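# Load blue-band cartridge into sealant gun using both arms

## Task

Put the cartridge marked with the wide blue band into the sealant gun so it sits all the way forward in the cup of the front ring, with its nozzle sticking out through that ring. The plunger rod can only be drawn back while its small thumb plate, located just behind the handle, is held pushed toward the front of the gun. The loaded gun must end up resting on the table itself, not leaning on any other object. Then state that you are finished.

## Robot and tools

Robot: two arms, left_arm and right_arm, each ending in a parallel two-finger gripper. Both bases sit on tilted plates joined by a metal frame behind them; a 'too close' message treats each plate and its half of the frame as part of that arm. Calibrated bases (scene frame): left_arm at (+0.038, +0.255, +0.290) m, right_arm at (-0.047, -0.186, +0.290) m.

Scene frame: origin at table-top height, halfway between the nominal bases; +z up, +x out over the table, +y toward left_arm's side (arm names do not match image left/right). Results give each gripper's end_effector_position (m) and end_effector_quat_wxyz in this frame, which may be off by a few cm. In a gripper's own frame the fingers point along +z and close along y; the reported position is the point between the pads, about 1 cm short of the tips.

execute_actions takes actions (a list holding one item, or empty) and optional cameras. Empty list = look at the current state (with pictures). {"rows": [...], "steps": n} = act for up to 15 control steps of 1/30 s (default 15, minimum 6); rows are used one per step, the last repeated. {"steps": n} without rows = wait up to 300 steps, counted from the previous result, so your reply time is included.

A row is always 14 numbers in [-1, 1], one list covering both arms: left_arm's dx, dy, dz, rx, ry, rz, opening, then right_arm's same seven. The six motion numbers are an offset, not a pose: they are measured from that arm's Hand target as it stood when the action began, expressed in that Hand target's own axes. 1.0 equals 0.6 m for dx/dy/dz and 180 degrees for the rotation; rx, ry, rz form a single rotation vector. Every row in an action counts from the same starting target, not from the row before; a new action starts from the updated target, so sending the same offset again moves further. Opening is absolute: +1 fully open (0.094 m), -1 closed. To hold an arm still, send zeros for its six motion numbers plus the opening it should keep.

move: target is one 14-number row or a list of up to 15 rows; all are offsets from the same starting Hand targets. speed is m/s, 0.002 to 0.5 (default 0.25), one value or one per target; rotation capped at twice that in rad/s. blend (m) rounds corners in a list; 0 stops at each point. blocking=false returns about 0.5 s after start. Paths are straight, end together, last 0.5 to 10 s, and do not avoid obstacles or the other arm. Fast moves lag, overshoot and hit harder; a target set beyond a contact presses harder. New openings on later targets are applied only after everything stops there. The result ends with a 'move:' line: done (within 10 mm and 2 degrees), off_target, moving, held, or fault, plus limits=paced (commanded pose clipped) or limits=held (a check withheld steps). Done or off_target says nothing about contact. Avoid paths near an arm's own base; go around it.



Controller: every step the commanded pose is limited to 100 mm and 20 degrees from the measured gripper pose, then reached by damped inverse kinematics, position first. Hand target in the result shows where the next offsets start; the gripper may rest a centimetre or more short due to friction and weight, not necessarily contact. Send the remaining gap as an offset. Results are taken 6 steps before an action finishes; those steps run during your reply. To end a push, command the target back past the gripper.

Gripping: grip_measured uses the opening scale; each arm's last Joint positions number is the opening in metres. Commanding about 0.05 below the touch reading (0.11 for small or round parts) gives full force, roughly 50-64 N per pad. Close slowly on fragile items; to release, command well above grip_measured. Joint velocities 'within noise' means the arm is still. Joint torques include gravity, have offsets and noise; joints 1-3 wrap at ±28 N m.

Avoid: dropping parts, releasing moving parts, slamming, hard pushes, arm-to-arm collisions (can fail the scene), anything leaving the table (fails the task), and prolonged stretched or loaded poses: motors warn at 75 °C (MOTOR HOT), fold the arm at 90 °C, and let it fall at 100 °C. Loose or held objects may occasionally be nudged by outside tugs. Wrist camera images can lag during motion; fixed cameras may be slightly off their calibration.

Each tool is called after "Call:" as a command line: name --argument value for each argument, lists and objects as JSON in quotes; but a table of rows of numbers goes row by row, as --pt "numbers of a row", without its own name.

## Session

Call:
execute_actions --actions '[]'

Call:
zoom_image --camera "cam_high" --region '[60, 110, 560, 480]'

Scene clock: 0.00 s of 5500.00 s.
left_arm: end_effector_position=(+0.4331, +0.4188, +0.1633) grip_measured=+1.000 end_effector_quat_wxyz=(+0.317, -0.249, +0.893, +0.201) | right_arm: end_effector_position=(+0.5054, -0.5341, +0.1898) grip_measured=+1.000 end_effector_quat_wxyz=(+0.260, +0.363, +0.880, -0.163)
Joint positions: left_arm=[0.253 0.838 0.414 0.535 -0.323 -0.249 0.094] | right_arm=[-0.885 1.499 1.633 -0.213 -0.306 0.515 0.094]
Joint velocities: within noise
Joint torques (N m): no reading
Motor temperatures (°C): left_arm=[29 30 29 27 26 26 28] | right_arm=[25 31 28 26 28 26 26]
Heat: left arm: 30 °C; right arm: 31 °C.
Hand target: left_arm +0.4331, +0.4208, +0.1647; +0.319, -0.254, +0.890, +0.205 | right_arm +0.5139, -0.5377, +0.2063; +0.280, +0.358, +0.873, -0.175
camera_calibration:
cam_left_wrist: T_world_to_cam=[[0.558268, -0.803987, -0.204796, 0.129287], [-0.818406, -0.493135, -0.295007, 0.647555], [0.136189, 0.332299, -0.93329, 0.0412275], [0, 0, 0, 1]] pos_world=[0.452171, 0.409577, 0.255988]
cam_right_wrist: T_world_to_cam=[[-0.740087, -0.667001, 0.0859156, 0.000734559], [-0.670599, 0.722307, -0.169027, 0.798987], [0.050684, -0.18271, -0.98186, 0.152034], [0, 0, 0, 1]] pos_world=[0.528638, -0.548846, 0.284264]

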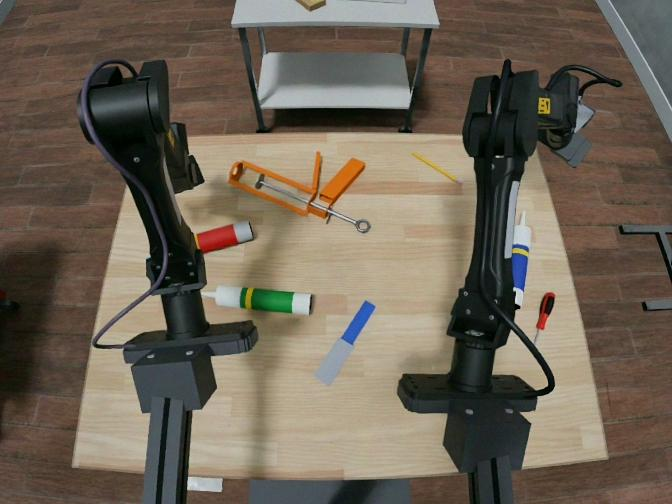

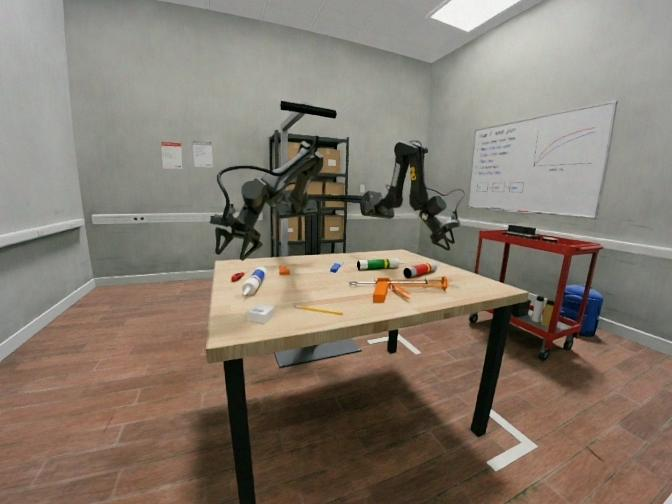

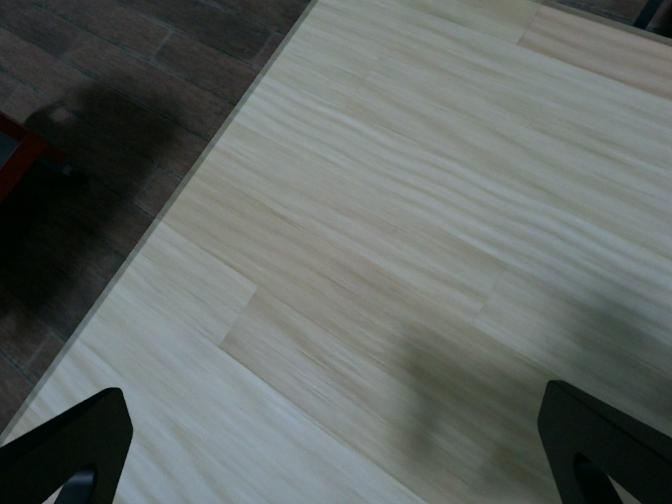

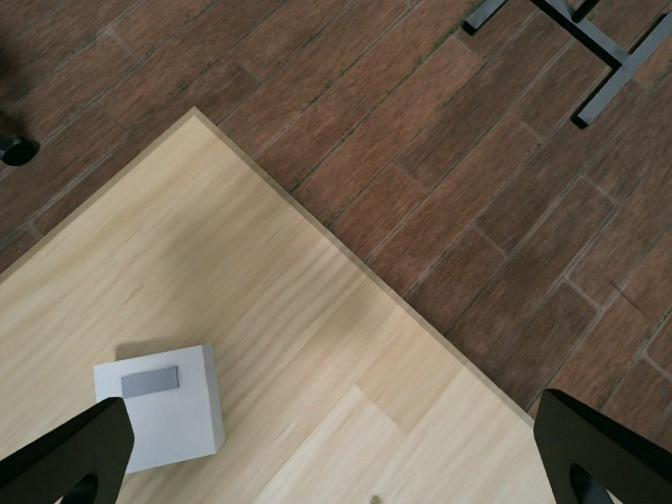

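Scaled by 1.008 from the camera's 672x504 image, which has a finer 960x720 frame.

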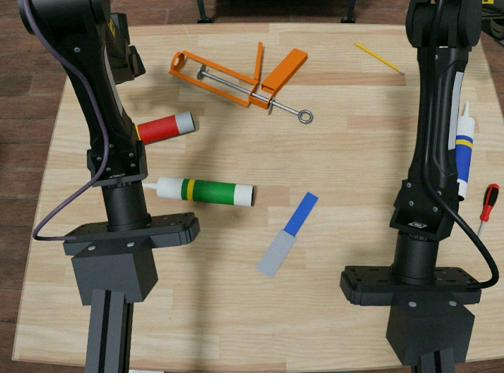

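Call:
zoom_image --camera "cam_high" --region '[210, 130, 390, 250]'

Call:
zoom_image --camera "cam_high" --region '[440, 180, 600, 350]'

Call:
zoom_image --camera "cam_low" --region '[330, 240, 480, 320]'

Scaled by 2.800 from the camera's 672x504 image, which has a finer 960x720 frame.

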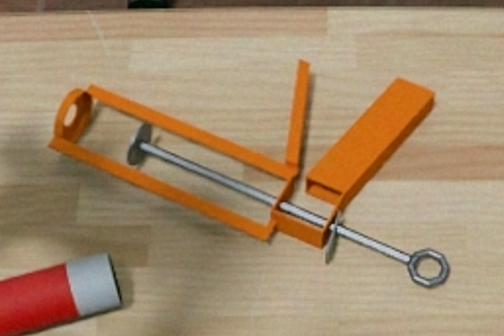

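Scaled by 2.965 from the camera's 672x504 image, which has a finer 960x720 frame.

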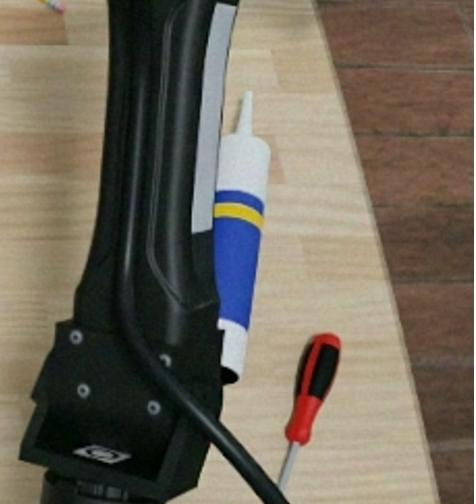

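Scaled by 3.360 from the camera's 672x504 image, which has a finer 960x720 frame.

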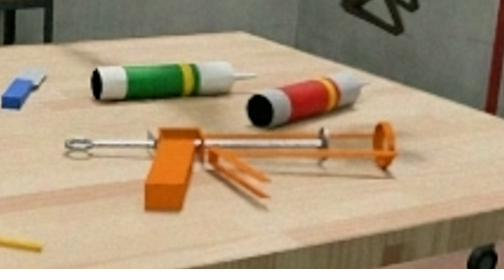

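Call:
move --target '[0.166,-0.635,-0.326,0.2073,0.1621,0.370,0.3, 0.421,0.084,-0.329,0.0494,0.2142,0.2425,0.5]' --speed 0.3

Call:
zoom_image --camera "cam_high" --region '[210, 130, 390, 250]'

Scene clock: 10.03 s of 5500.00 s.
left_arm: end_effector_position=(+0.5071, +0.0008, +0.1607) grip_measured=+0.302 end_effector_quat_wxyz=(+0.006, +0.320, +0.947, +0.008) | right_arm: end_effector_position=(+0.3323, -0.2754, +0.1910) grip_measured=+0.502 end_effector_quat_wxyz=(-0.005, +0.703, +0.711, -0.004)
Joint positions: left_arm=[-0.972 1.803 1.831 -0.924 -0.894 0.042 0.061] | right_arm=[-0.5 0.847 1.003 -0.73 -0.321 1.254 0.071]
Joint velocities: within noise
Joint torques (N m): left_arm=[-8.68 -7.31 5.16 0.15 0.14 -0.07] | right_arm=[0.29 -9.63 3.96 -0.03 -0.03 0.08]
Motor temperatures (°C): left_arm=[29 32 30 28 26 26 28] | right_arm=[25 36 30 27 28 26 26]
Heat: left arm: 32 °C; right arm: 36 °C.
Hand target: left_arm +0.4979, -0.0140, +0.1598; +0.000, +0.330, +0.944, +0.000 | right_arm +0.3303, -0.2702, +0.2002; +0.000, +0.707, +0.707, +0.000
Off the commanded pose: left_arm 0.017 m, 2 deg | right_arm 0.011 m, 1 deg.
Kept back: nothing.
move: off_target (left_arm, right_arm)
camera_calibration:
cam_left_wrist: T_world_to_cam=[[-0.617862, -0.786201, -0.0116032, 0.316733], [-0.716651, 0.55701, 0.419703, 0.333869], [-0.323508, 0.267634, -0.907587, 0.396676], [0, 0, 0, 1]] pos_world=[0.563293, -0.0431169, 0.223567]
cam_right_wrist: T_world_to_cam=[[-0.999794, 0.0132367, 0.0153584, 0.332183], [0.0186028, 0.900133, 0.435217, 0.200766], [-0.00806373, 0.435414, -0.900194, 0.383343], [0, 0, 0, 1]] pos_world=[0.331471, -0.352026, 0.252605]

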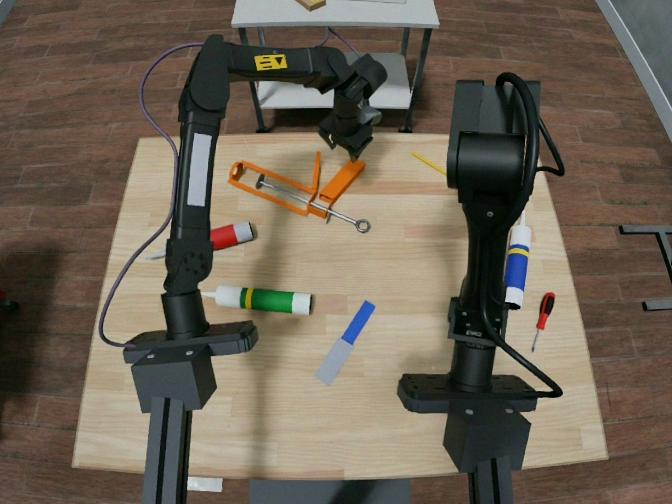

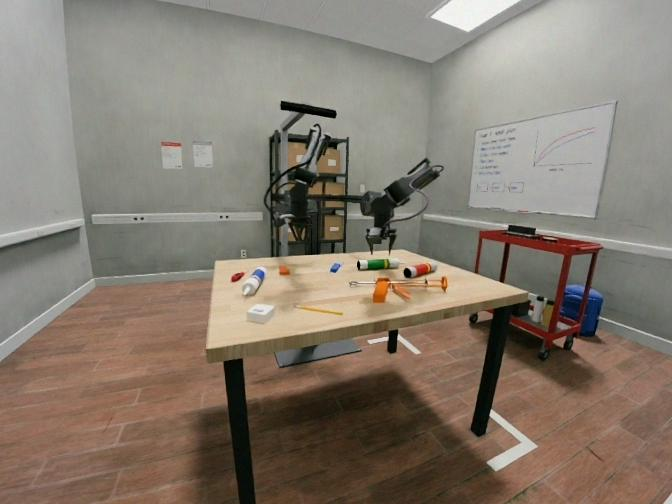

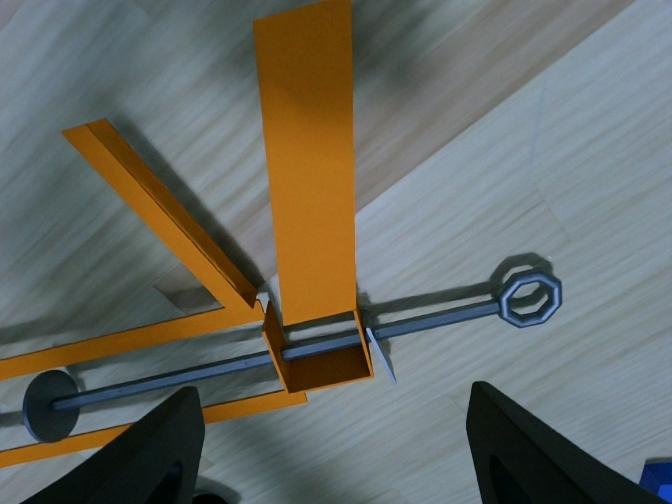

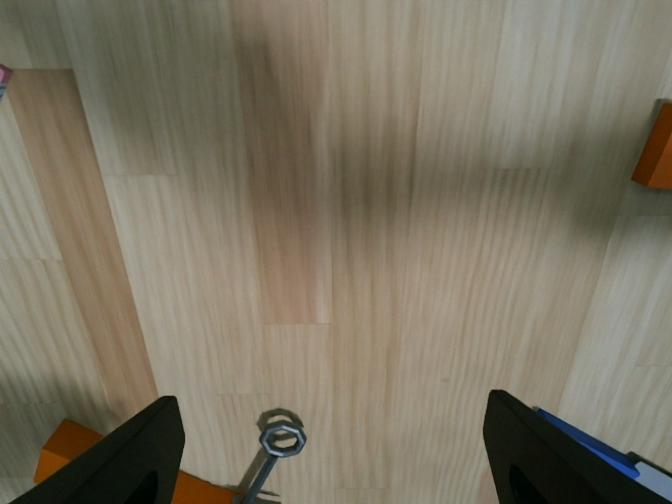

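Scaled by 2.800 from the camera's 672x504 image, which has a finer 960x720 frame.

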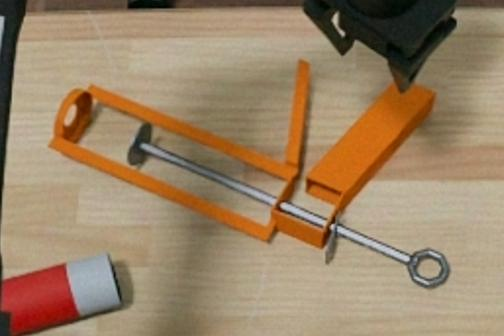

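Call:
move --target '[-0.005,0.023,0.175,0,0,0,0.4, 0,0,0,0,0,0,0.3]' --speed 0.2 --cameras '["cam_left_wrist"]'

Scene clock: 12.40 s of 5500.00 s.
left_arm: end_effector_position=(+0.5158, +0.0067, +0.0648) grip_measured=+0.398 end_effector_quat_wxyz=(+0.002, +0.321, +0.947, +0.010) | right_arm: end_effector_position=(+0.3323, -0.2754, +0.1910) grip_measured=+0.302 end_effector_quat_wxyz=(-0.005, +0.704, +0.710, -0.004)
Joint positions: left_arm=[-0.777 1.925 1.803 -0.629 -0.763 0.248 0.066] | right_arm=[-0.5 0.847 1.003 -0.73 -0.321 1.259 0.061]
Joint velocities: within noise
Joint torques (N m): left_arm=[-7.02 -9.28 3.97 0.44 0.17 0.04] | right_arm=[0.29 -9.62 3.96 -0.03 -0.03 0.08]
Motor temperatures (°C): left_arm=[29 33 30 28 26 26 28] | right_arm=[25 37 30 27 28 26 26]
Heat: left arm: 33 °C; right arm: 37 °C.
Hand target: left_arm +0.5090, -0.0051, +0.0549; +0.000, +0.330, +0.944, +0.000 | right_arm +0.3303, -0.2702, +0.2002; +0.000, +0.707, +0.707, +0.000
Off the commanded pose: left_arm 0.017 m, 2 deg | right_arm 0.011 m, 1 deg.
Kept back: nothing.
move: off_target (left_arm, right_arm)
camera_calibration:
cam_left_wrist: T_world_to_cam=[[-0.620276, -0.784283, -0.0125665, 0.32689], [-0.712616, 0.556756, 0.426851, 0.374594], [-0.327775, 0.27372, -0.904235, 0.312816], [0, 0, 0, 1]] pos_world=[0.572237, -0.0378071, 0.127072]
Images, in order (width x height): cam_left_wrist 672x504.

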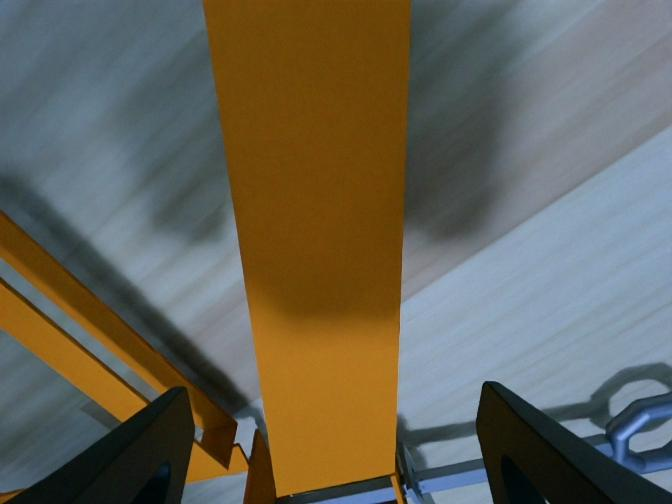

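Call:
move --pt "-0.062 -0.006 0 0 0 0 0.4 0 0 0 0 0 0 0.3" --pt "-0.062 -0.006 0.06 0 0 0 0.4 0 0 0 0 0 0 0.3" --speed 0.15 --cameras '["cam_left_wrist"]'

Scene clock: 13.93 s of 5500.00 s.
left_arm: end_effector_position=(+0.5461, -0.0226, +0.0290) grip_measured=+0.398 end_effector_quat_wxyz=(+0.011, +0.320, +0.947, +0.008) | right_arm: end_effector_position=(+0.3323, -0.2754, +0.1910) grip_measured=+0.302 end_effector_quat_wxyz=(-0.005, +0.704, +0.710, -0.004)
Joint positions: left_arm=[-0.748 2.155 2.143 -0.697 -0.739 0.287 0.066] | right_arm=[-0.5 0.847 1.003 -0.73 -0.321 1.259 0.061]
Joint velocities: within noise
Joint torques (N m): left_arm=[-7.82 -10.3 5.23 0.23 0.15 0.05] | right_arm=[0.28 -9.63 3.96 -0.03 -0.03 0.09]
Motor temperatures (°C): left_arm=[30 33 30 27 26 26 28] | right_arm=[25 38 30 27 28 26 26]
Heat: left arm: 33 °C; right arm: 38 °C.
Hand target: left_arm +0.5359, -0.0310, +0.0188; +0.000, +0.330, +0.944, +0.000 | right_arm +0.3303, -0.2702, +0.2002; +0.000, +0.707, +0.707, +0.000
Off the commanded pose: left_arm 0.017 m, 2 deg | right_arm 0.011 m, 1 deg.
Kept back: nothing.
move: off_target (left_arm, right_arm)
camera_calibration:
cam_left_wrist: T_world_to_cam=[[-0.618136, -0.785933, -0.0147627, 0.321187], [-0.720207, 0.558718, 0.411261, 0.432372], [-0.314976, 0.264848, -0.911398, 0.29139], [0, 0, 0, 1]] pos_world=[0.601715, -0.0663163, 0.0924963]
Images, in order (width x height): cam_left_wrist 672x504.

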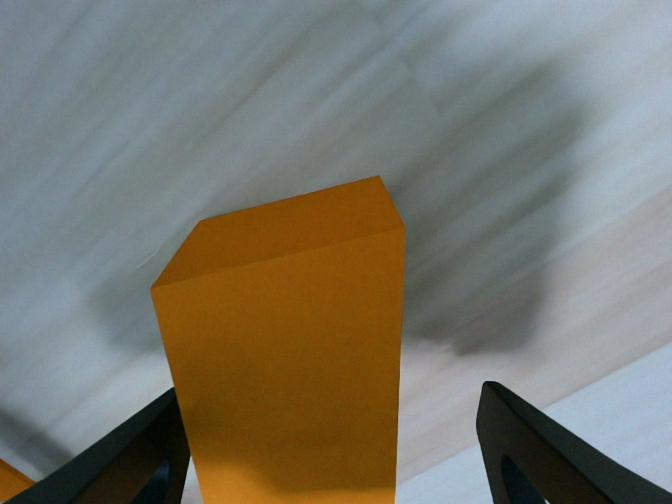

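Call:
move --pt "0 0.014 0 0 0 0 0.4 0 0 0 0 0 0 0.3" --pt "0 0.014 0.014 0 0 0 0.4 0 0 0 0 0 0 0.3" --speed 0.1 --cameras '["cam_left_wrist"]'

Scene clock: 15.03 s of 5500.00 s.
left_arm: end_effector_position=(+0.5519, -0.0148, +0.0247) grip_measured=+0.398 end_effector_quat_wxyz=(+0.010, +0.317, +0.948, +0.009) | right_arm: end_effector_position=(+0.3323, -0.2754, +0.1910) grip_measured=+0.302 end_effector_quat_wxyz=(-0.005, +0.704, +0.710, -0.004)
Joint positions: left_arm=[-0.727 2.155 2.156 -0.698 -0.724 0.3 0.066] | right_arm=[-0.5 0.847 1.003 -0.73 -0.321 1.259 0.061]
Joint velocities: within noise
Joint torques (N m): left_arm=[-7.42 -9.77 5.46 0.32 0.13 0.07] | right_arm=[0.28 -9.63 3.96 -0.04 -0.03 0.09]
Motor temperatures (°C): left_arm=[30 33 30 27 26 26 28] | right_arm=[25 38 30 27 28 26 26]
Heat: left arm: 33 °C; right arm: 38 °C.
Hand target: left_arm +0.5410, -0.0245, +0.0104; +0.000, +0.330, +0.944, +0.000 | right_arm +0.3303, -0.2702, +0.2002; +0.000, +0.707, +0.707, +0.000
Off the commanded pose: left_arm 0.020 m, 2 deg | right_arm 0.011 m, 1 deg.
Kept back: nothing.
move: off_target (left_arm, right_arm)
camera_calibration:
cam_left_wrist: T_world_to_cam=[[-0.613816, -0.789303, -0.0151481, 0.32831], [-0.723166, 0.55448, 0.411805, 0.435544], [-0.31664, 0.263727, -0.911146, 0.288122], [0, 0, 0, 1]] pos_world=[0.607723, -0.0583497, 0.0881349]
Images, in order (width x height): cam_left_wrist 672x504.

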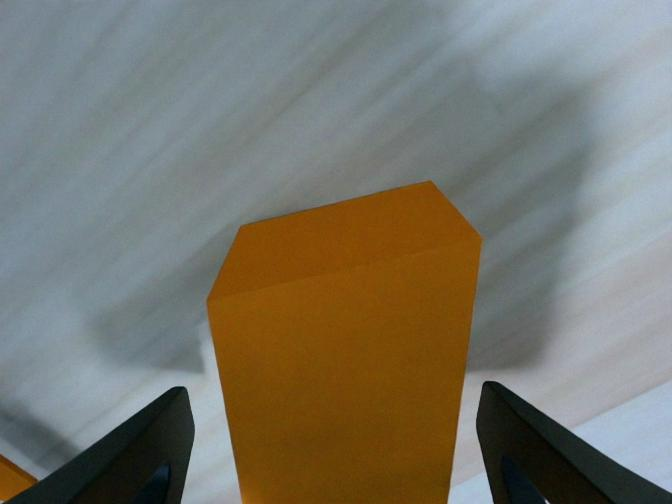

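Call:
move --pt "0 0 0 0 0 0 -0.35 0 0 0 0 0 0 0.3" --pt "0.0095 0.073 -0.004 0 0 -0.111 -0.35 0 0 0 0 0 0 0.3" --speed 0.1

Call:
zoom_image --camera "cam_high" --region '[190, 110, 440, 270]'

Scene clock: 20.27 s of 5500.00 s.
left_arm: end_effector_position=(+0.5607, -0.0016, +0.0238) grip_measured=-0.164 end_effector_quat_wxyz=(+0.011, +0.214, +0.977, +0.005) | right_arm: end_effector_position=(+0.3323, -0.2754, +0.1910) grip_measured=+0.302 end_effector_quat_wxyz=(-0.005, +0.704, +0.710, -0.004)
Joint positions: left_arm=[-0.699 2.138 2.162 -0.707 -0.697 0.108 0.039] | right_arm=[-0.5 0.847 1.003 -0.73 -0.321 1.259 0.061]
Joint velocities: within noise
Joint torques (N m): left_arm=[-4.01 -14.05 4.29 0.23 0.45 -0.79] | right_arm=[0.28 -9.63 3.95 -0.03 -0.03 0.09]
Motor temperatures (°C): left_arm=[30 35 30 27 26 26 29] | right_arm=[25 40 29 27 28 26 26]
Heat: left arm: 35 °C; right arm: 40 °C.
Hand target: left_arm +0.5639, +0.0134, +0.0128; +0.000, +0.161, +0.987, +0.000 | right_arm +0.3303, -0.2702, +0.2002; +0.000, +0.707, +0.707, +0.000
Off the commanded pose: left_arm 0.019 m, 6 deg | right_arm 0.011 m, 1 deg.
Kept back: nothing.
move: off_target (left_arm, right_arm)
camera_calibration:
cam_left_wrist: T_world_to_cam=[[-0.431371, -0.902145, -0.00735035, 0.241506], [-0.825114, 0.391218, 0.407597, 0.491941], [-0.364835, 0.18189, -0.913133, 0.313546], [0, 0, 0, 1]] pos_world=[0.624479, -0.0316136, 0.0875702]
cam_right_wrist: T_world_to_cam=[[-0.999723, 0.0178381, 0.0153641, 0.333426], [0.0227476, 0.900063, 0.435165, 0.199379], [-0.00606619, 0.435394, -0.900219, 0.382679], [0, 0, 0, 1]] pos_world=[0.331119, -0.352018, 0.252609]

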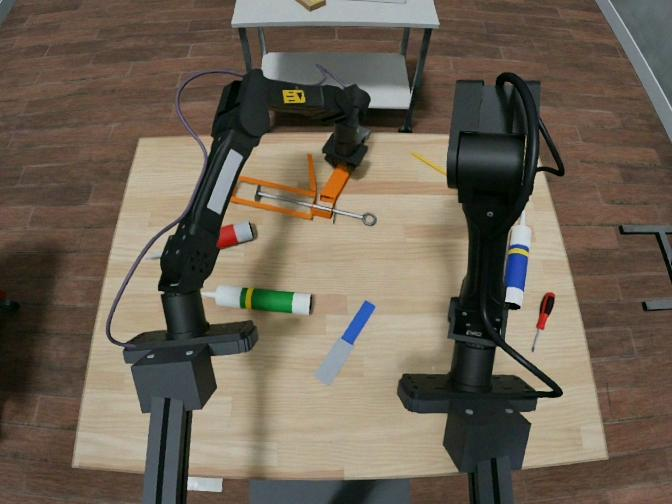

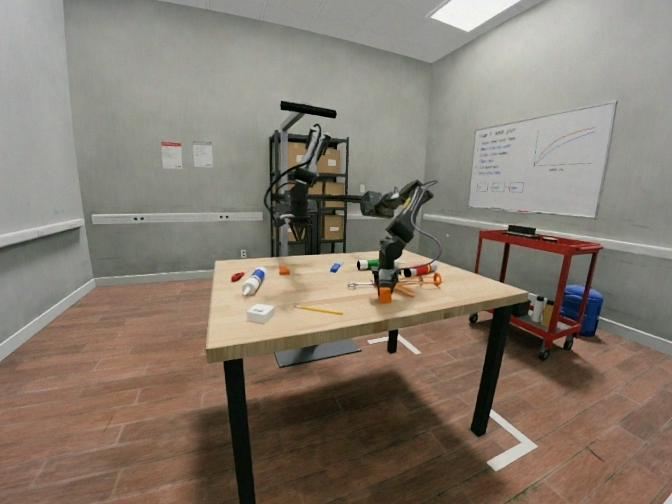

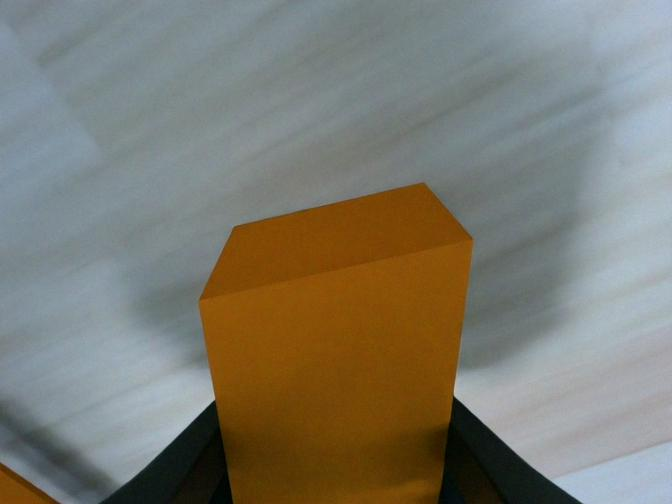

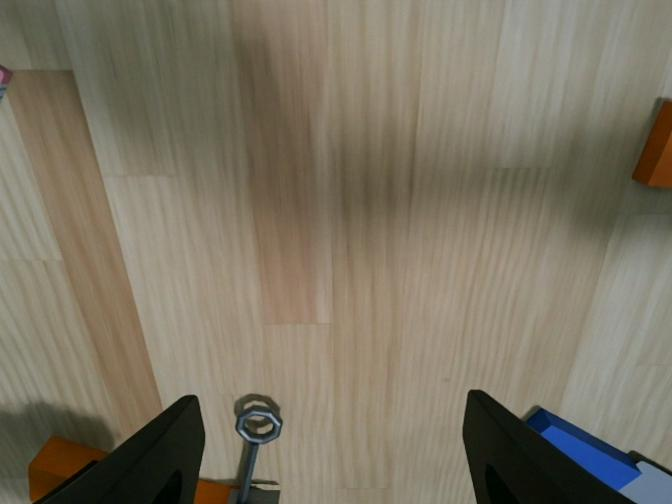

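Scaled by 2.016 from the camera's 672x504 image, which has a finer 960x720 frame.

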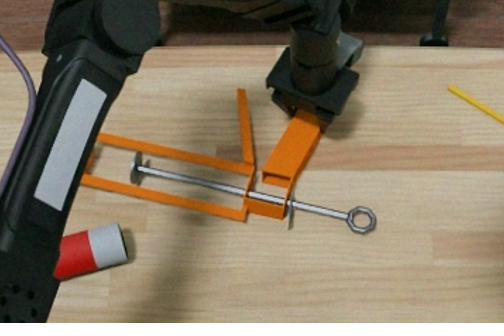

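Call:
move --pt "0 0 0 0 0 0 0.35 0 0 0 0 0 0 0.3" --pt "0 0 -0.25 0 0 0 0.35 0.3 0.1 0.185 0 0 0.022 0.3" --speed 0.2 --cameras '["cam_high","cam_left_wrist","cam_right_wrist"]'

Scene clock: 24.73 s of 5500.00 s.
left_arm: end_effector_position=(+0.5517, +0.0102, +0.1429) grip_measured=+0.348 end_effector_quat_wxyz=(-0.018, +0.176, +0.984, +0.006) | right_arm: end_effector_position=(+0.3795, -0.0938, +0.0901) grip_measured=+0.302 end_effector_quat_wxyz=(-0.015, +0.724, +0.690, -0.006)
Joint positions: left_arm=[-0.874 1.964 2.205 -1.119 -0.809 -0.191 0.063] | right_arm=[0.401 1.335 1.164 -0.452 0.429 1.811 0.061]
Joint velocities: within noise
Joint torques (N m): left_arm=[-8.92 -15.17 5.56 0.12 -0.14 -0.08] | right_arm=[3.17 -6.87 5.39 0.34 0.21 0.1]
Motor temperatures (°C): left_arm=[31 37 30 27 26 26 29] | right_arm=[25 41 30 27 28 26 26]
Heat: left arm: 37 °C; right arm: 41 °C.
Hand target: left_arm +0.5638, +0.0132, +0.1628; +0.000, +0.161, +0.987, +0.000 | right_arm +0.3900, -0.0902, +0.0891; +0.000, +0.731, +0.682, +0.000
Off the commanded pose: left_arm 0.023 m, 3 deg | right_arm 0.011 m, 2 deg.
Kept back: nothing.
move: off_target (left_arm, right_arm)
camera_calibration:
cam_left_wrist: T_world_to_cam=[[-0.360351, -0.93281, 0.00357951, 0.208748], [-0.828505, 0.321816, 0.458273, 0.426687], [-0.428633, 0.162174, -0.888804, 0.448846], [0, 0, 0, 1]] pos_world=[0.621125, -0.0153835, 0.20265]
cam_right_wrist: T_world_to_cam=[[-0.996826, 0.0724038, 0.0330865, 0.381341], [0.0795647, 0.892885, 0.443199, 0.05574], [0.00254684, 0.444425, -0.895813, 0.210314], [0, 0, 0, 1]] pos_world=[0.37516, -0.170849, 0.151081]
Images, in order (width x height): cam_high 672x504, cam_left_wrist 672x504, cam_right_wrist 672x504.

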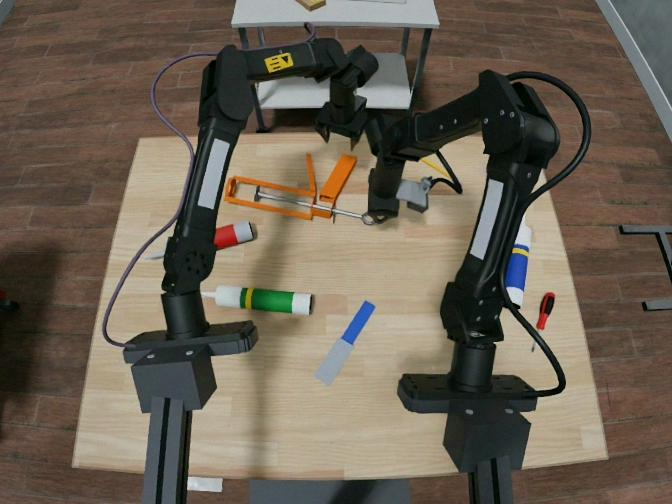

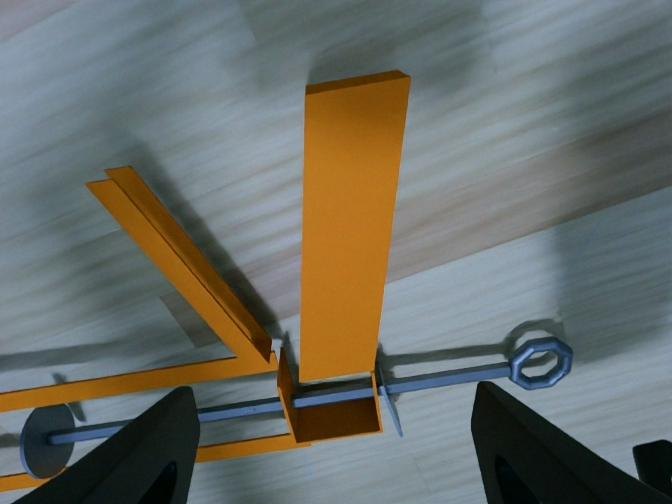

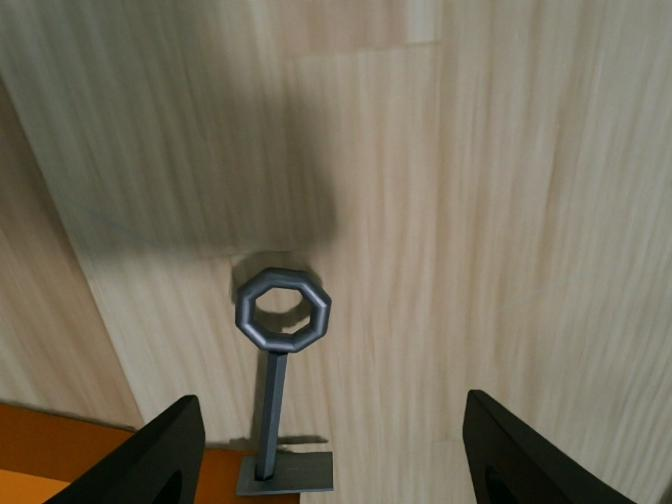

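Call:
move --pt "0 0 0 0 0 0 0.35 0.015 0.03 0.05 0 0 0 0.3" --pt "0 0 0 0 0 0 0.35 0.015 0.03 0.105 0 0 0 0.3" --speed 0.15 --cameras '["cam_right_wrist"]'

Scene clock: 25.70 s of 5500.00 s.
left_arm: end_effector_position=(+0.5511, +0.0103, +0.1430) grip_measured=+0.348 end_effector_quat_wxyz=(-0.019, +0.176, +0.984, +0.006) | right_arm: end_effector_position=(+0.3859, -0.0894, +0.0836) grip_measured=+0.302 end_effector_quat_wxyz=(-0.014, +0.724, +0.689, -0.005)
Joint positions: left_arm=[-0.874 1.964 2.205 -1.122 -0.808 -0.193 0.063] | right_arm=[0.401 1.371 1.197 -0.445 0.429 1.811 0.061]
Joint velocities: within noise
Joint torques (N m): left_arm=[-8.9 -15.21 5.48 0.11 -0.12 -0.07] | right_arm=[2.1 -8.88 3.33 0.12 0.01 -0.03]
Motor temperatures (°C): left_arm=[31 38 30 27 26 26 29] | right_arm=[25 41 30 27 28 26 26]
Heat: left arm: 38 °C; right arm: 41 °C.
Hand target: left_arm +0.5638, +0.0133, +0.1627; +0.000, +0.161, +0.987, +0.000 | right_arm +0.3864, -0.0914, +0.0854; -0.010, +0.727, +0.687, -0.005 (not the last commanded pose)
Off the commanded pose: left_arm 0.024 m, 3 deg | right_arm 0.062 m, 2 deg.
Kept back: nothing.
move: held (right_arm; a check stopped the path), off_target (left_arm); path passed 0 of 2 targets; limits=held
pose unreachable (right arm): on one or more control steps of this call this arm could not follow its commanded pose, so it was not sent that pose on those steps. It may still have moved: this result reports where it is.
cause: moving toward the commanded pose would bring a part of the arm too close to another arm (this arm's wrist (the part past joint 4) and the left arm's gripper housing, where that arm would come to rest).
camera_calibration:
cam_right_wrist: T_world_to_cam=[[-0.996812, 0.0740444, 0.0297225, 0.388049], [0.0795341, 0.892476, 0.444027, 0.0541488], [0.0063511, 0.444976, -0.89552, 0.201112], [0, 0, 0, 1]] pos_world=[0.381227, -0.16655, 0.144523]
Images, in order (width x height): cam_right_wrist 672x504.

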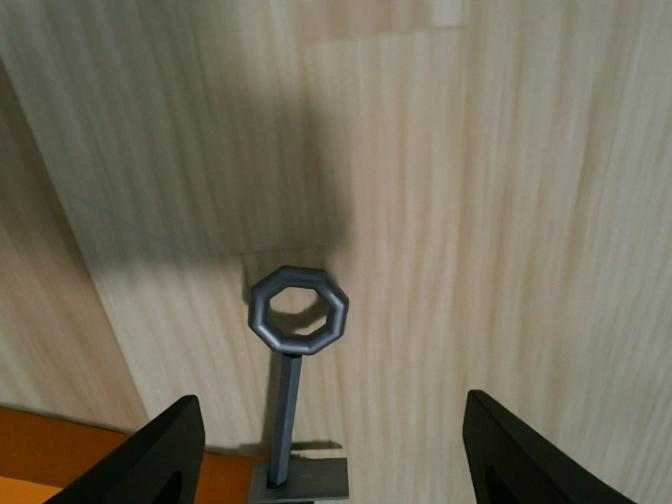

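Call:
move --target '[0.216,0.226,-0.06,0,0,0,0.35, 0,0,0,0,0,0,0.3]' --speed 0.3 --cameras '[]'

Call:
move --pt "0 0 0 0 0 0 0.35 0.01 0.027 0.04 0 0 0 0.3" --pt "0 0 0 0 0 0 0.35 0.01 0.027 0.099 0 0 0 0.3" --speed 0.15 --cameras '["cam_right_wrist","cam_high"]'

Scene clock: 27.37 s of 5500.00 s.
left_arm: end_effector_position=(+0.4826, +0.1835, +0.1973) grip_measured=+0.348 end_effector_quat_wxyz=(-0.008, +0.164, +0.986, +0.008) | right_arm: end_effector_position=(+0.3859, -0.0894, +0.0836) grip_measured=+0.302 end_effector_quat_wxyz=(-0.014, +0.724, +0.689, -0.005)
Joint positions: left_arm=[-0.672 1.174 1.335 -0.881 -0.678 -0.002 0.063] | right_arm=[0.401 1.371 1.197 -0.445 0.429 1.811 0.061]
Joint velocities: within noise
Joint torques (N m): left_arm=[-1.68 -11.1 3.1 0.45 0.14 0.05] | right_arm=[2.1 -8.87 3.3 0.12 0 -0.03]
Motor temperatures (°C): left_arm=[31 38 30 27 26 26 29] | right_arm=[25 41 29 27 28 26 26]
Heat: left arm: 38 °C; right arm: 41 °C.
Hand target: left_arm +0.4840, +0.1831, +0.1988; +0.000, +0.161, +0.987, +0.000 | right_arm +0.3864, -0.0914, +0.0854; -0.010, +0.727, +0.687, -0.005
Off the commanded pose: left_arm 0.002 m, 1 deg | right_arm 0.003 m, 1 deg.
Kept back: nothing.
move: done
No camera images: "cameras" was empty.

Scene clock: 28.50 s of 5500.00 s.
left_arm: end_effector_position=(+0.4829, +0.1834, +0.1973) grip_measured=+0.348 end_effector_quat_wxyz=(-0.008, +0.164, +0.986, +0.008) | right_arm: end_effector_position=(+0.3930, -0.0875, +0.0301) grip_measured=+0.302 end_effector_quat_wxyz=(-0.016, +0.729, +0.684, -0.015)
Joint positions: left_arm=[-0.672 1.174 1.335 -0.879 -0.678 -0.002 0.063] | right_arm=[0.336 1.551 1.282 -0.354 0.383 1.791 0.061]
Joint velocities: within noise
Joint torques (N m): left_arm=[-1.66 -11.1 3.1 0.46 0.14 0.06] | right_arm=[2.02 -7.8 4.78 0.34 -0.1 -0.14]
Motor temperatures (°C): left_arm=[31 38 30 27 26 26 28] | right_arm=[25 41 30 27 28 26 26]
Heat: left arm: 38 °C; right arm: 41 °C.
Hand target: left_arm +0.4840, +0.1831, +0.1988; +0.000, +0.161, +0.987, +0.000 | right_arm +0.4017, -0.0858, +0.0257; -0.010, +0.727, +0.687, -0.005
Off the commanded pose: left_arm 0.002 m, 1 deg | right_arm 0.010 m, 1 deg.
Kept back: nothing.
move: done
camera_calibration:
cam_right_wrist: T_world_to_cam=[[-0.995087, 0.0877666, 0.0458167, 0.396549], [0.0989571, 0.896209, 0.432455, 0.0686593], [-0.00310626, 0.434864, -0.900491, 0.155231], [0, 0, 0, 1]] pos_world=[0.388289, -0.163841, 0.0919233]
Images, in order (width x height): cam_high 672x504, cam_right_wrist 672x504.

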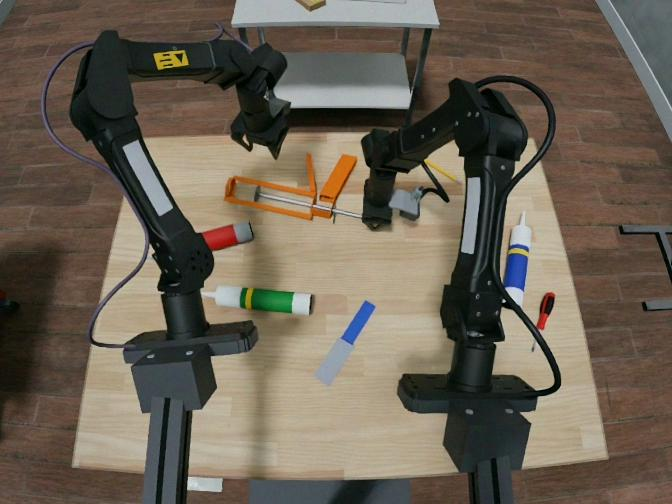

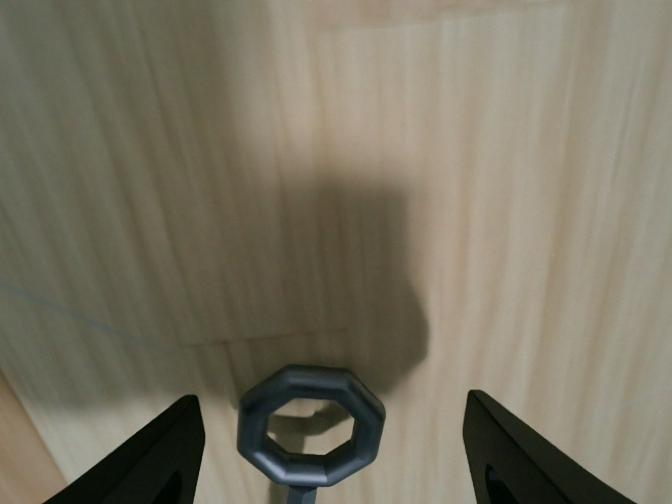

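Call:
move --pt "0 0 0 0 0 0 0.35 0.008 0.013 0.025 0 0 0 0.3" --pt "0 0 0 0 0 0 0.35 0.008 0.013 0.025 0 0 0 -0.4" --speed 0.1 --cameras '["cam_right_wrist"]'

Scene clock: 30.17 s of 5500.00 s.
left_arm: end_effector_position=(+0.4829, +0.1834, +0.1973) grip_measured=+0.348 end_effector_quat_wxyz=(-0.008, +0.164, +0.986, +0.008) | right_arm: end_effector_position=(+0.4032, -0.0827, +0.0169) grip_measured=-0.227 end_effector_quat_wxyz=(-0.014, +0.729, +0.684, -0.011)
Joint positions: left_arm=[-0.672 1.174 1.335 -0.879 -0.678 -0.002 0.063] | right_arm=[0.329 1.611 1.344 -0.347 0.375 1.785 0.036]
Joint velocities: within noise
Joint torques (N m): left_arm=[-1.68 -11.11 3.1 0.45 0.14 0.06] | right_arm=[2.1 -7.71 4.77 0.34 -0.1 -0.14]
Motor temperatures (°C): left_arm=[31 39 30 27 26 26 28] | right_arm=[25 41 30 27 28 26 26]
Heat: left arm: 39 °C; right arm: 41 °C.
Hand target: left_arm +0.4840, +0.1831, +0.1988; +0.000, +0.161, +0.987, +0.000 | right_arm +0.4093, -0.0813, +0.0106; -0.010, +0.727, +0.687, -0.005
Off the commanded pose: left_arm 0.002 m, 1 deg | right_arm 0.009 m, 1 deg.
Kept back: nothing.
move: done
camera_calibration:
cam_right_wrist: T_world_to_cam=[[-0.995273, 0.0887439, 0.0394576, 0.407163], [0.0970617, 0.894757, 0.435877, 0.0696665], [0.00337649, 0.437647, -0.899141, 0.138922], [0, 0, 0, 1]] pos_world=[0.398007, -0.159267, 0.0784787]
Images, in order (width x height): cam_right_wrist 672x504.

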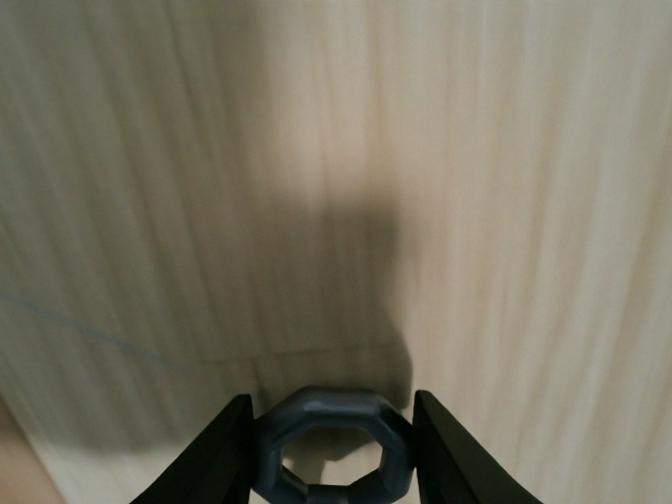

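Call:
move --target '[0,0,0,0,0,0,0.35, -0.158,0.034,-0.003,0,0,-0.033,-0.4]' --speed 0.1 --cameras '["cam_right_wrist","cam_high","cam_left_wrist"]'

Call:
zoom_image --camera "cam_high" --region '[190, 110, 440, 270]'

Scene clock: 31.90 s of 5500.00 s.
left_arm: end_effector_position=(+0.4829, +0.1834, +0.1973) grip_measured=+0.348 end_effector_quat_wxyz=(-0.008, +0.164, +0.986, +0.008) | right_arm: end_effector_position=(+0.4161, -0.1501, +0.0097) grip_measured=-0.230 end_effector_quat_wxyz=(-0.046, +0.688, +0.724, +0.017)
Joint positions: left_arm=[-0.672 1.174 1.335 -0.879 -0.678 -0.002 0.063] | right_arm=[0.084 1.572 1.358 -0.367 0.09 1.529 0.036]
Joint velocities: within noise
Joint torques (N m): left_arm=[-1.66 -11.1 3.1 0.45 0.14 0.06] | right_arm=[-1.68 -10.71 4.18 0.14 0.39 -0.13]
Motor temperatures (°C): left_arm=[30 39 30 27 26 26 28] | right_arm=[25 41 30 27 28 26 26]
Heat: left arm: 39 °C; right arm: 41 °C.
Hand target: left_arm +0.4840, +0.1831, +0.1988; +0.000, +0.161, +0.987, +0.000 | right_arm +0.4244, -0.1771, +0.0113; -0.010, +0.690, +0.723, -0.005
Off the commanded pose: left_arm 0.002 m, 1 deg | right_arm 0.028 m, 5 deg.
Kept back: nothing.
move: off_target (right_arm)
camera_calibration:
cam_left_wrist: T_world_to_cam=[[-0.337576, -0.941284, -0.00522317, 0.337538], [-0.845681, 0.300844, 0.440815, 0.304605], [-0.41336, 0.153226, -0.897583, 0.435581], [0, 0, 0, 1]] pos_world=[0.551595, 0.159338, 0.258459]
cam_right_wrist: T_world_to_cam=[[-0.998701, -0.0267606, 0.0433592, 0.410359], [-0.000772608, 0.85883, 0.51226, 0.166399], [-0.0509465, 0.511561, -0.857735, 0.195134], [0, 0, 0, 1]] pos_world=[0.419896, -0.23175, 0.0643407]
Images, in order (width x height): cam_high 672x504, cam_left_wrist 672x504, cam_right_wrist 672x504.

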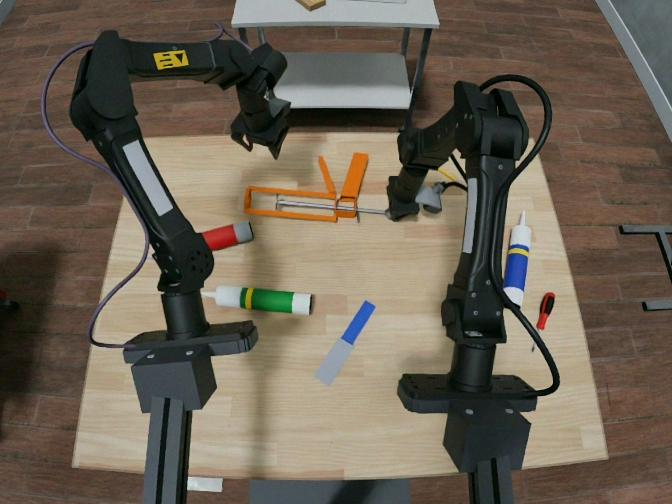

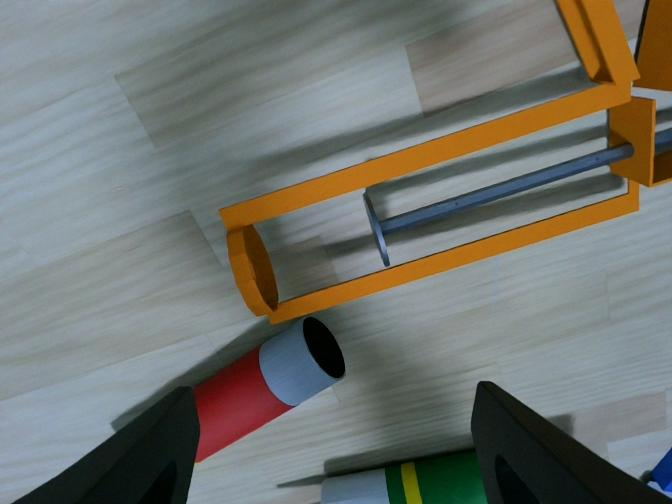

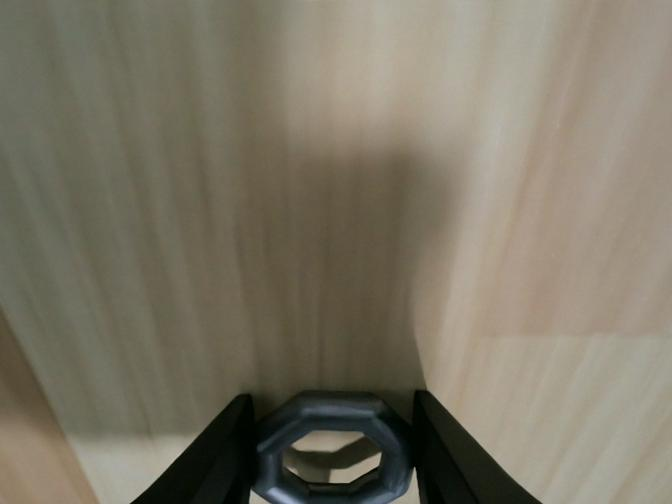

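Scaled by 2.016 from the camera's 672x504 image, which has a finer 960x720 frame.

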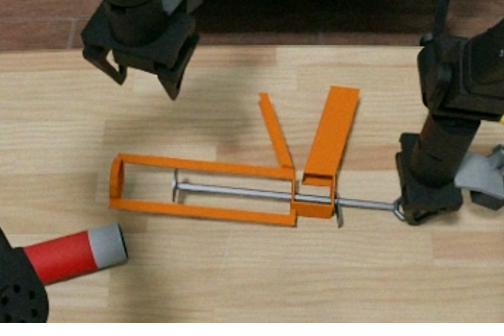

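Call:
move --target '[-0.032,-0.406,0.128,0.110,-0.018,-0.102,-0.9, 0,0,0,0,0,0,-0.4]' --speed 0.2 --cameras '["cam_right_wrist","cam_high","cam_left_wrist"]'

Call:
zoom_image --camera "cam_high" --region '[190, 110, 440, 270]'

Scene clock: 36.10 s of 5500.00 s.
left_arm: end_effector_position=(+0.4264, -0.0364, +0.1190) grip_measured=-0.898 end_effector_quat_wxyz=(-0.001, -0.002, +0.988, -0.152) | right_arm: end_effector_position=(+0.4161, -0.1502, +0.0097) grip_measured=-0.230 end_effector_quat_wxyz=(-0.046, +0.688, +0.724, +0.017)
Joint positions: left_arm=[-0.915 1.646 1.248 -0.272 -0.567 -0.434 0.005] | right_arm=[0.084 1.572 1.358 -0.367 0.09 1.529 0.036]
Joint velocities: within noise
Joint torques (N m): left_arm=[-7.66 -6.94 4.12 0.67 0.4 -0.08] | right_arm=[-1.66 -10.71 4.15 0.15 0.39 -0.14]
Motor temperatures (°C): left_arm=[30 39 30 27 26 26 28] | right_arm=[25 42 30 27 28 26 26]
Heat: left arm: 39 °C; right arm: 42 °C.
Hand target: left_arm +0.4248, -0.0540, +0.1220; +0.000, +0.000, +0.985, -0.173 | right_arm +0.4243, -0.1772, +0.0113; -0.010, +0.690, +0.723, -0.005
Off the commanded pose: left_arm 0.018 m, 2 deg | right_arm 0.028 m, 5 deg.
Kept back: nothing.
move: off_target (left_arm, right_arm)
camera_calibration:
cam_left_wrist: T_world_to_cam=[[-0.0102115, -0.9511, 0.308714, -0.0661553], [-0.904744, 0.140263, 0.402201, 0.381351], [-0.425834, -0.2752, -0.861934, 0.361084], [0, 0, 0, 1]] pos_world=[0.498111, -0.0170391, 0.178274]
cam_right_wrist: T_world_to_cam=[[-0.998705, -0.0265542, 0.0434019, 0.410385], [-0.000589906, 0.858998, 0.511979, 0.16652], [-0.0508773, 0.51129, -0.857901, 0.195135], [0, 0, 0, 1]] pos_world=[0.41988, -0.231914, 0.0643398]
Images, in order (width x height): cam_high 672x504, cam_left_wrist 672x504, cam_right_wrist 672x504.

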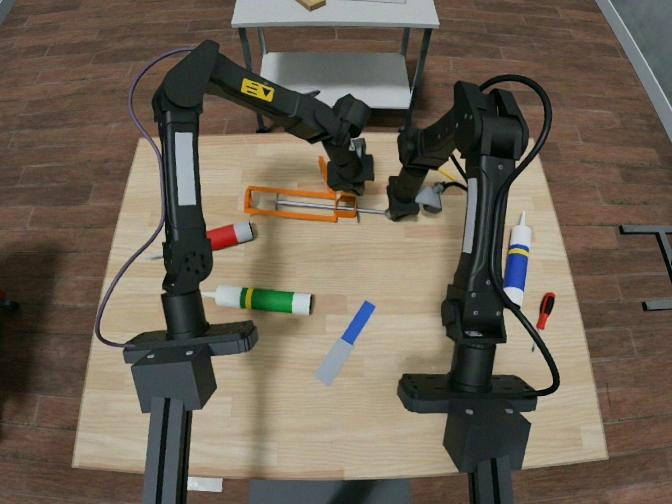

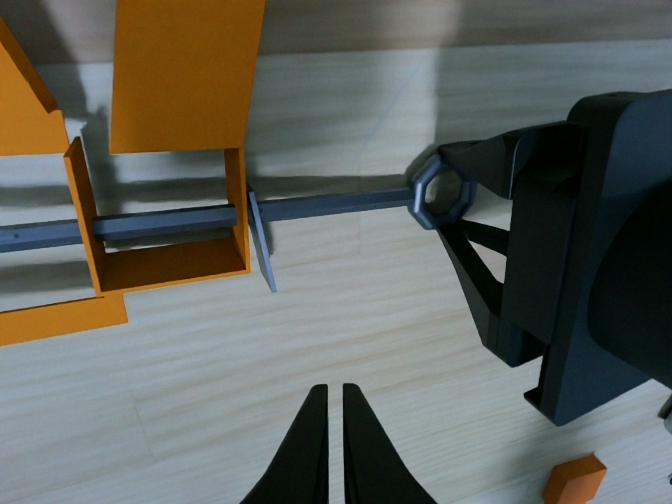

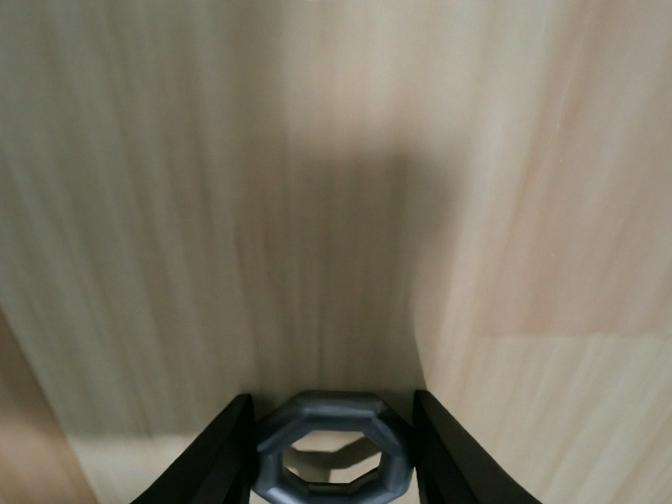

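Scaled by 2.016 from the camera's 672x504 image, which has a finer 960x720 frame.

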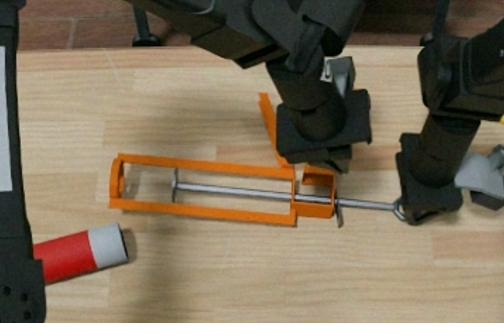

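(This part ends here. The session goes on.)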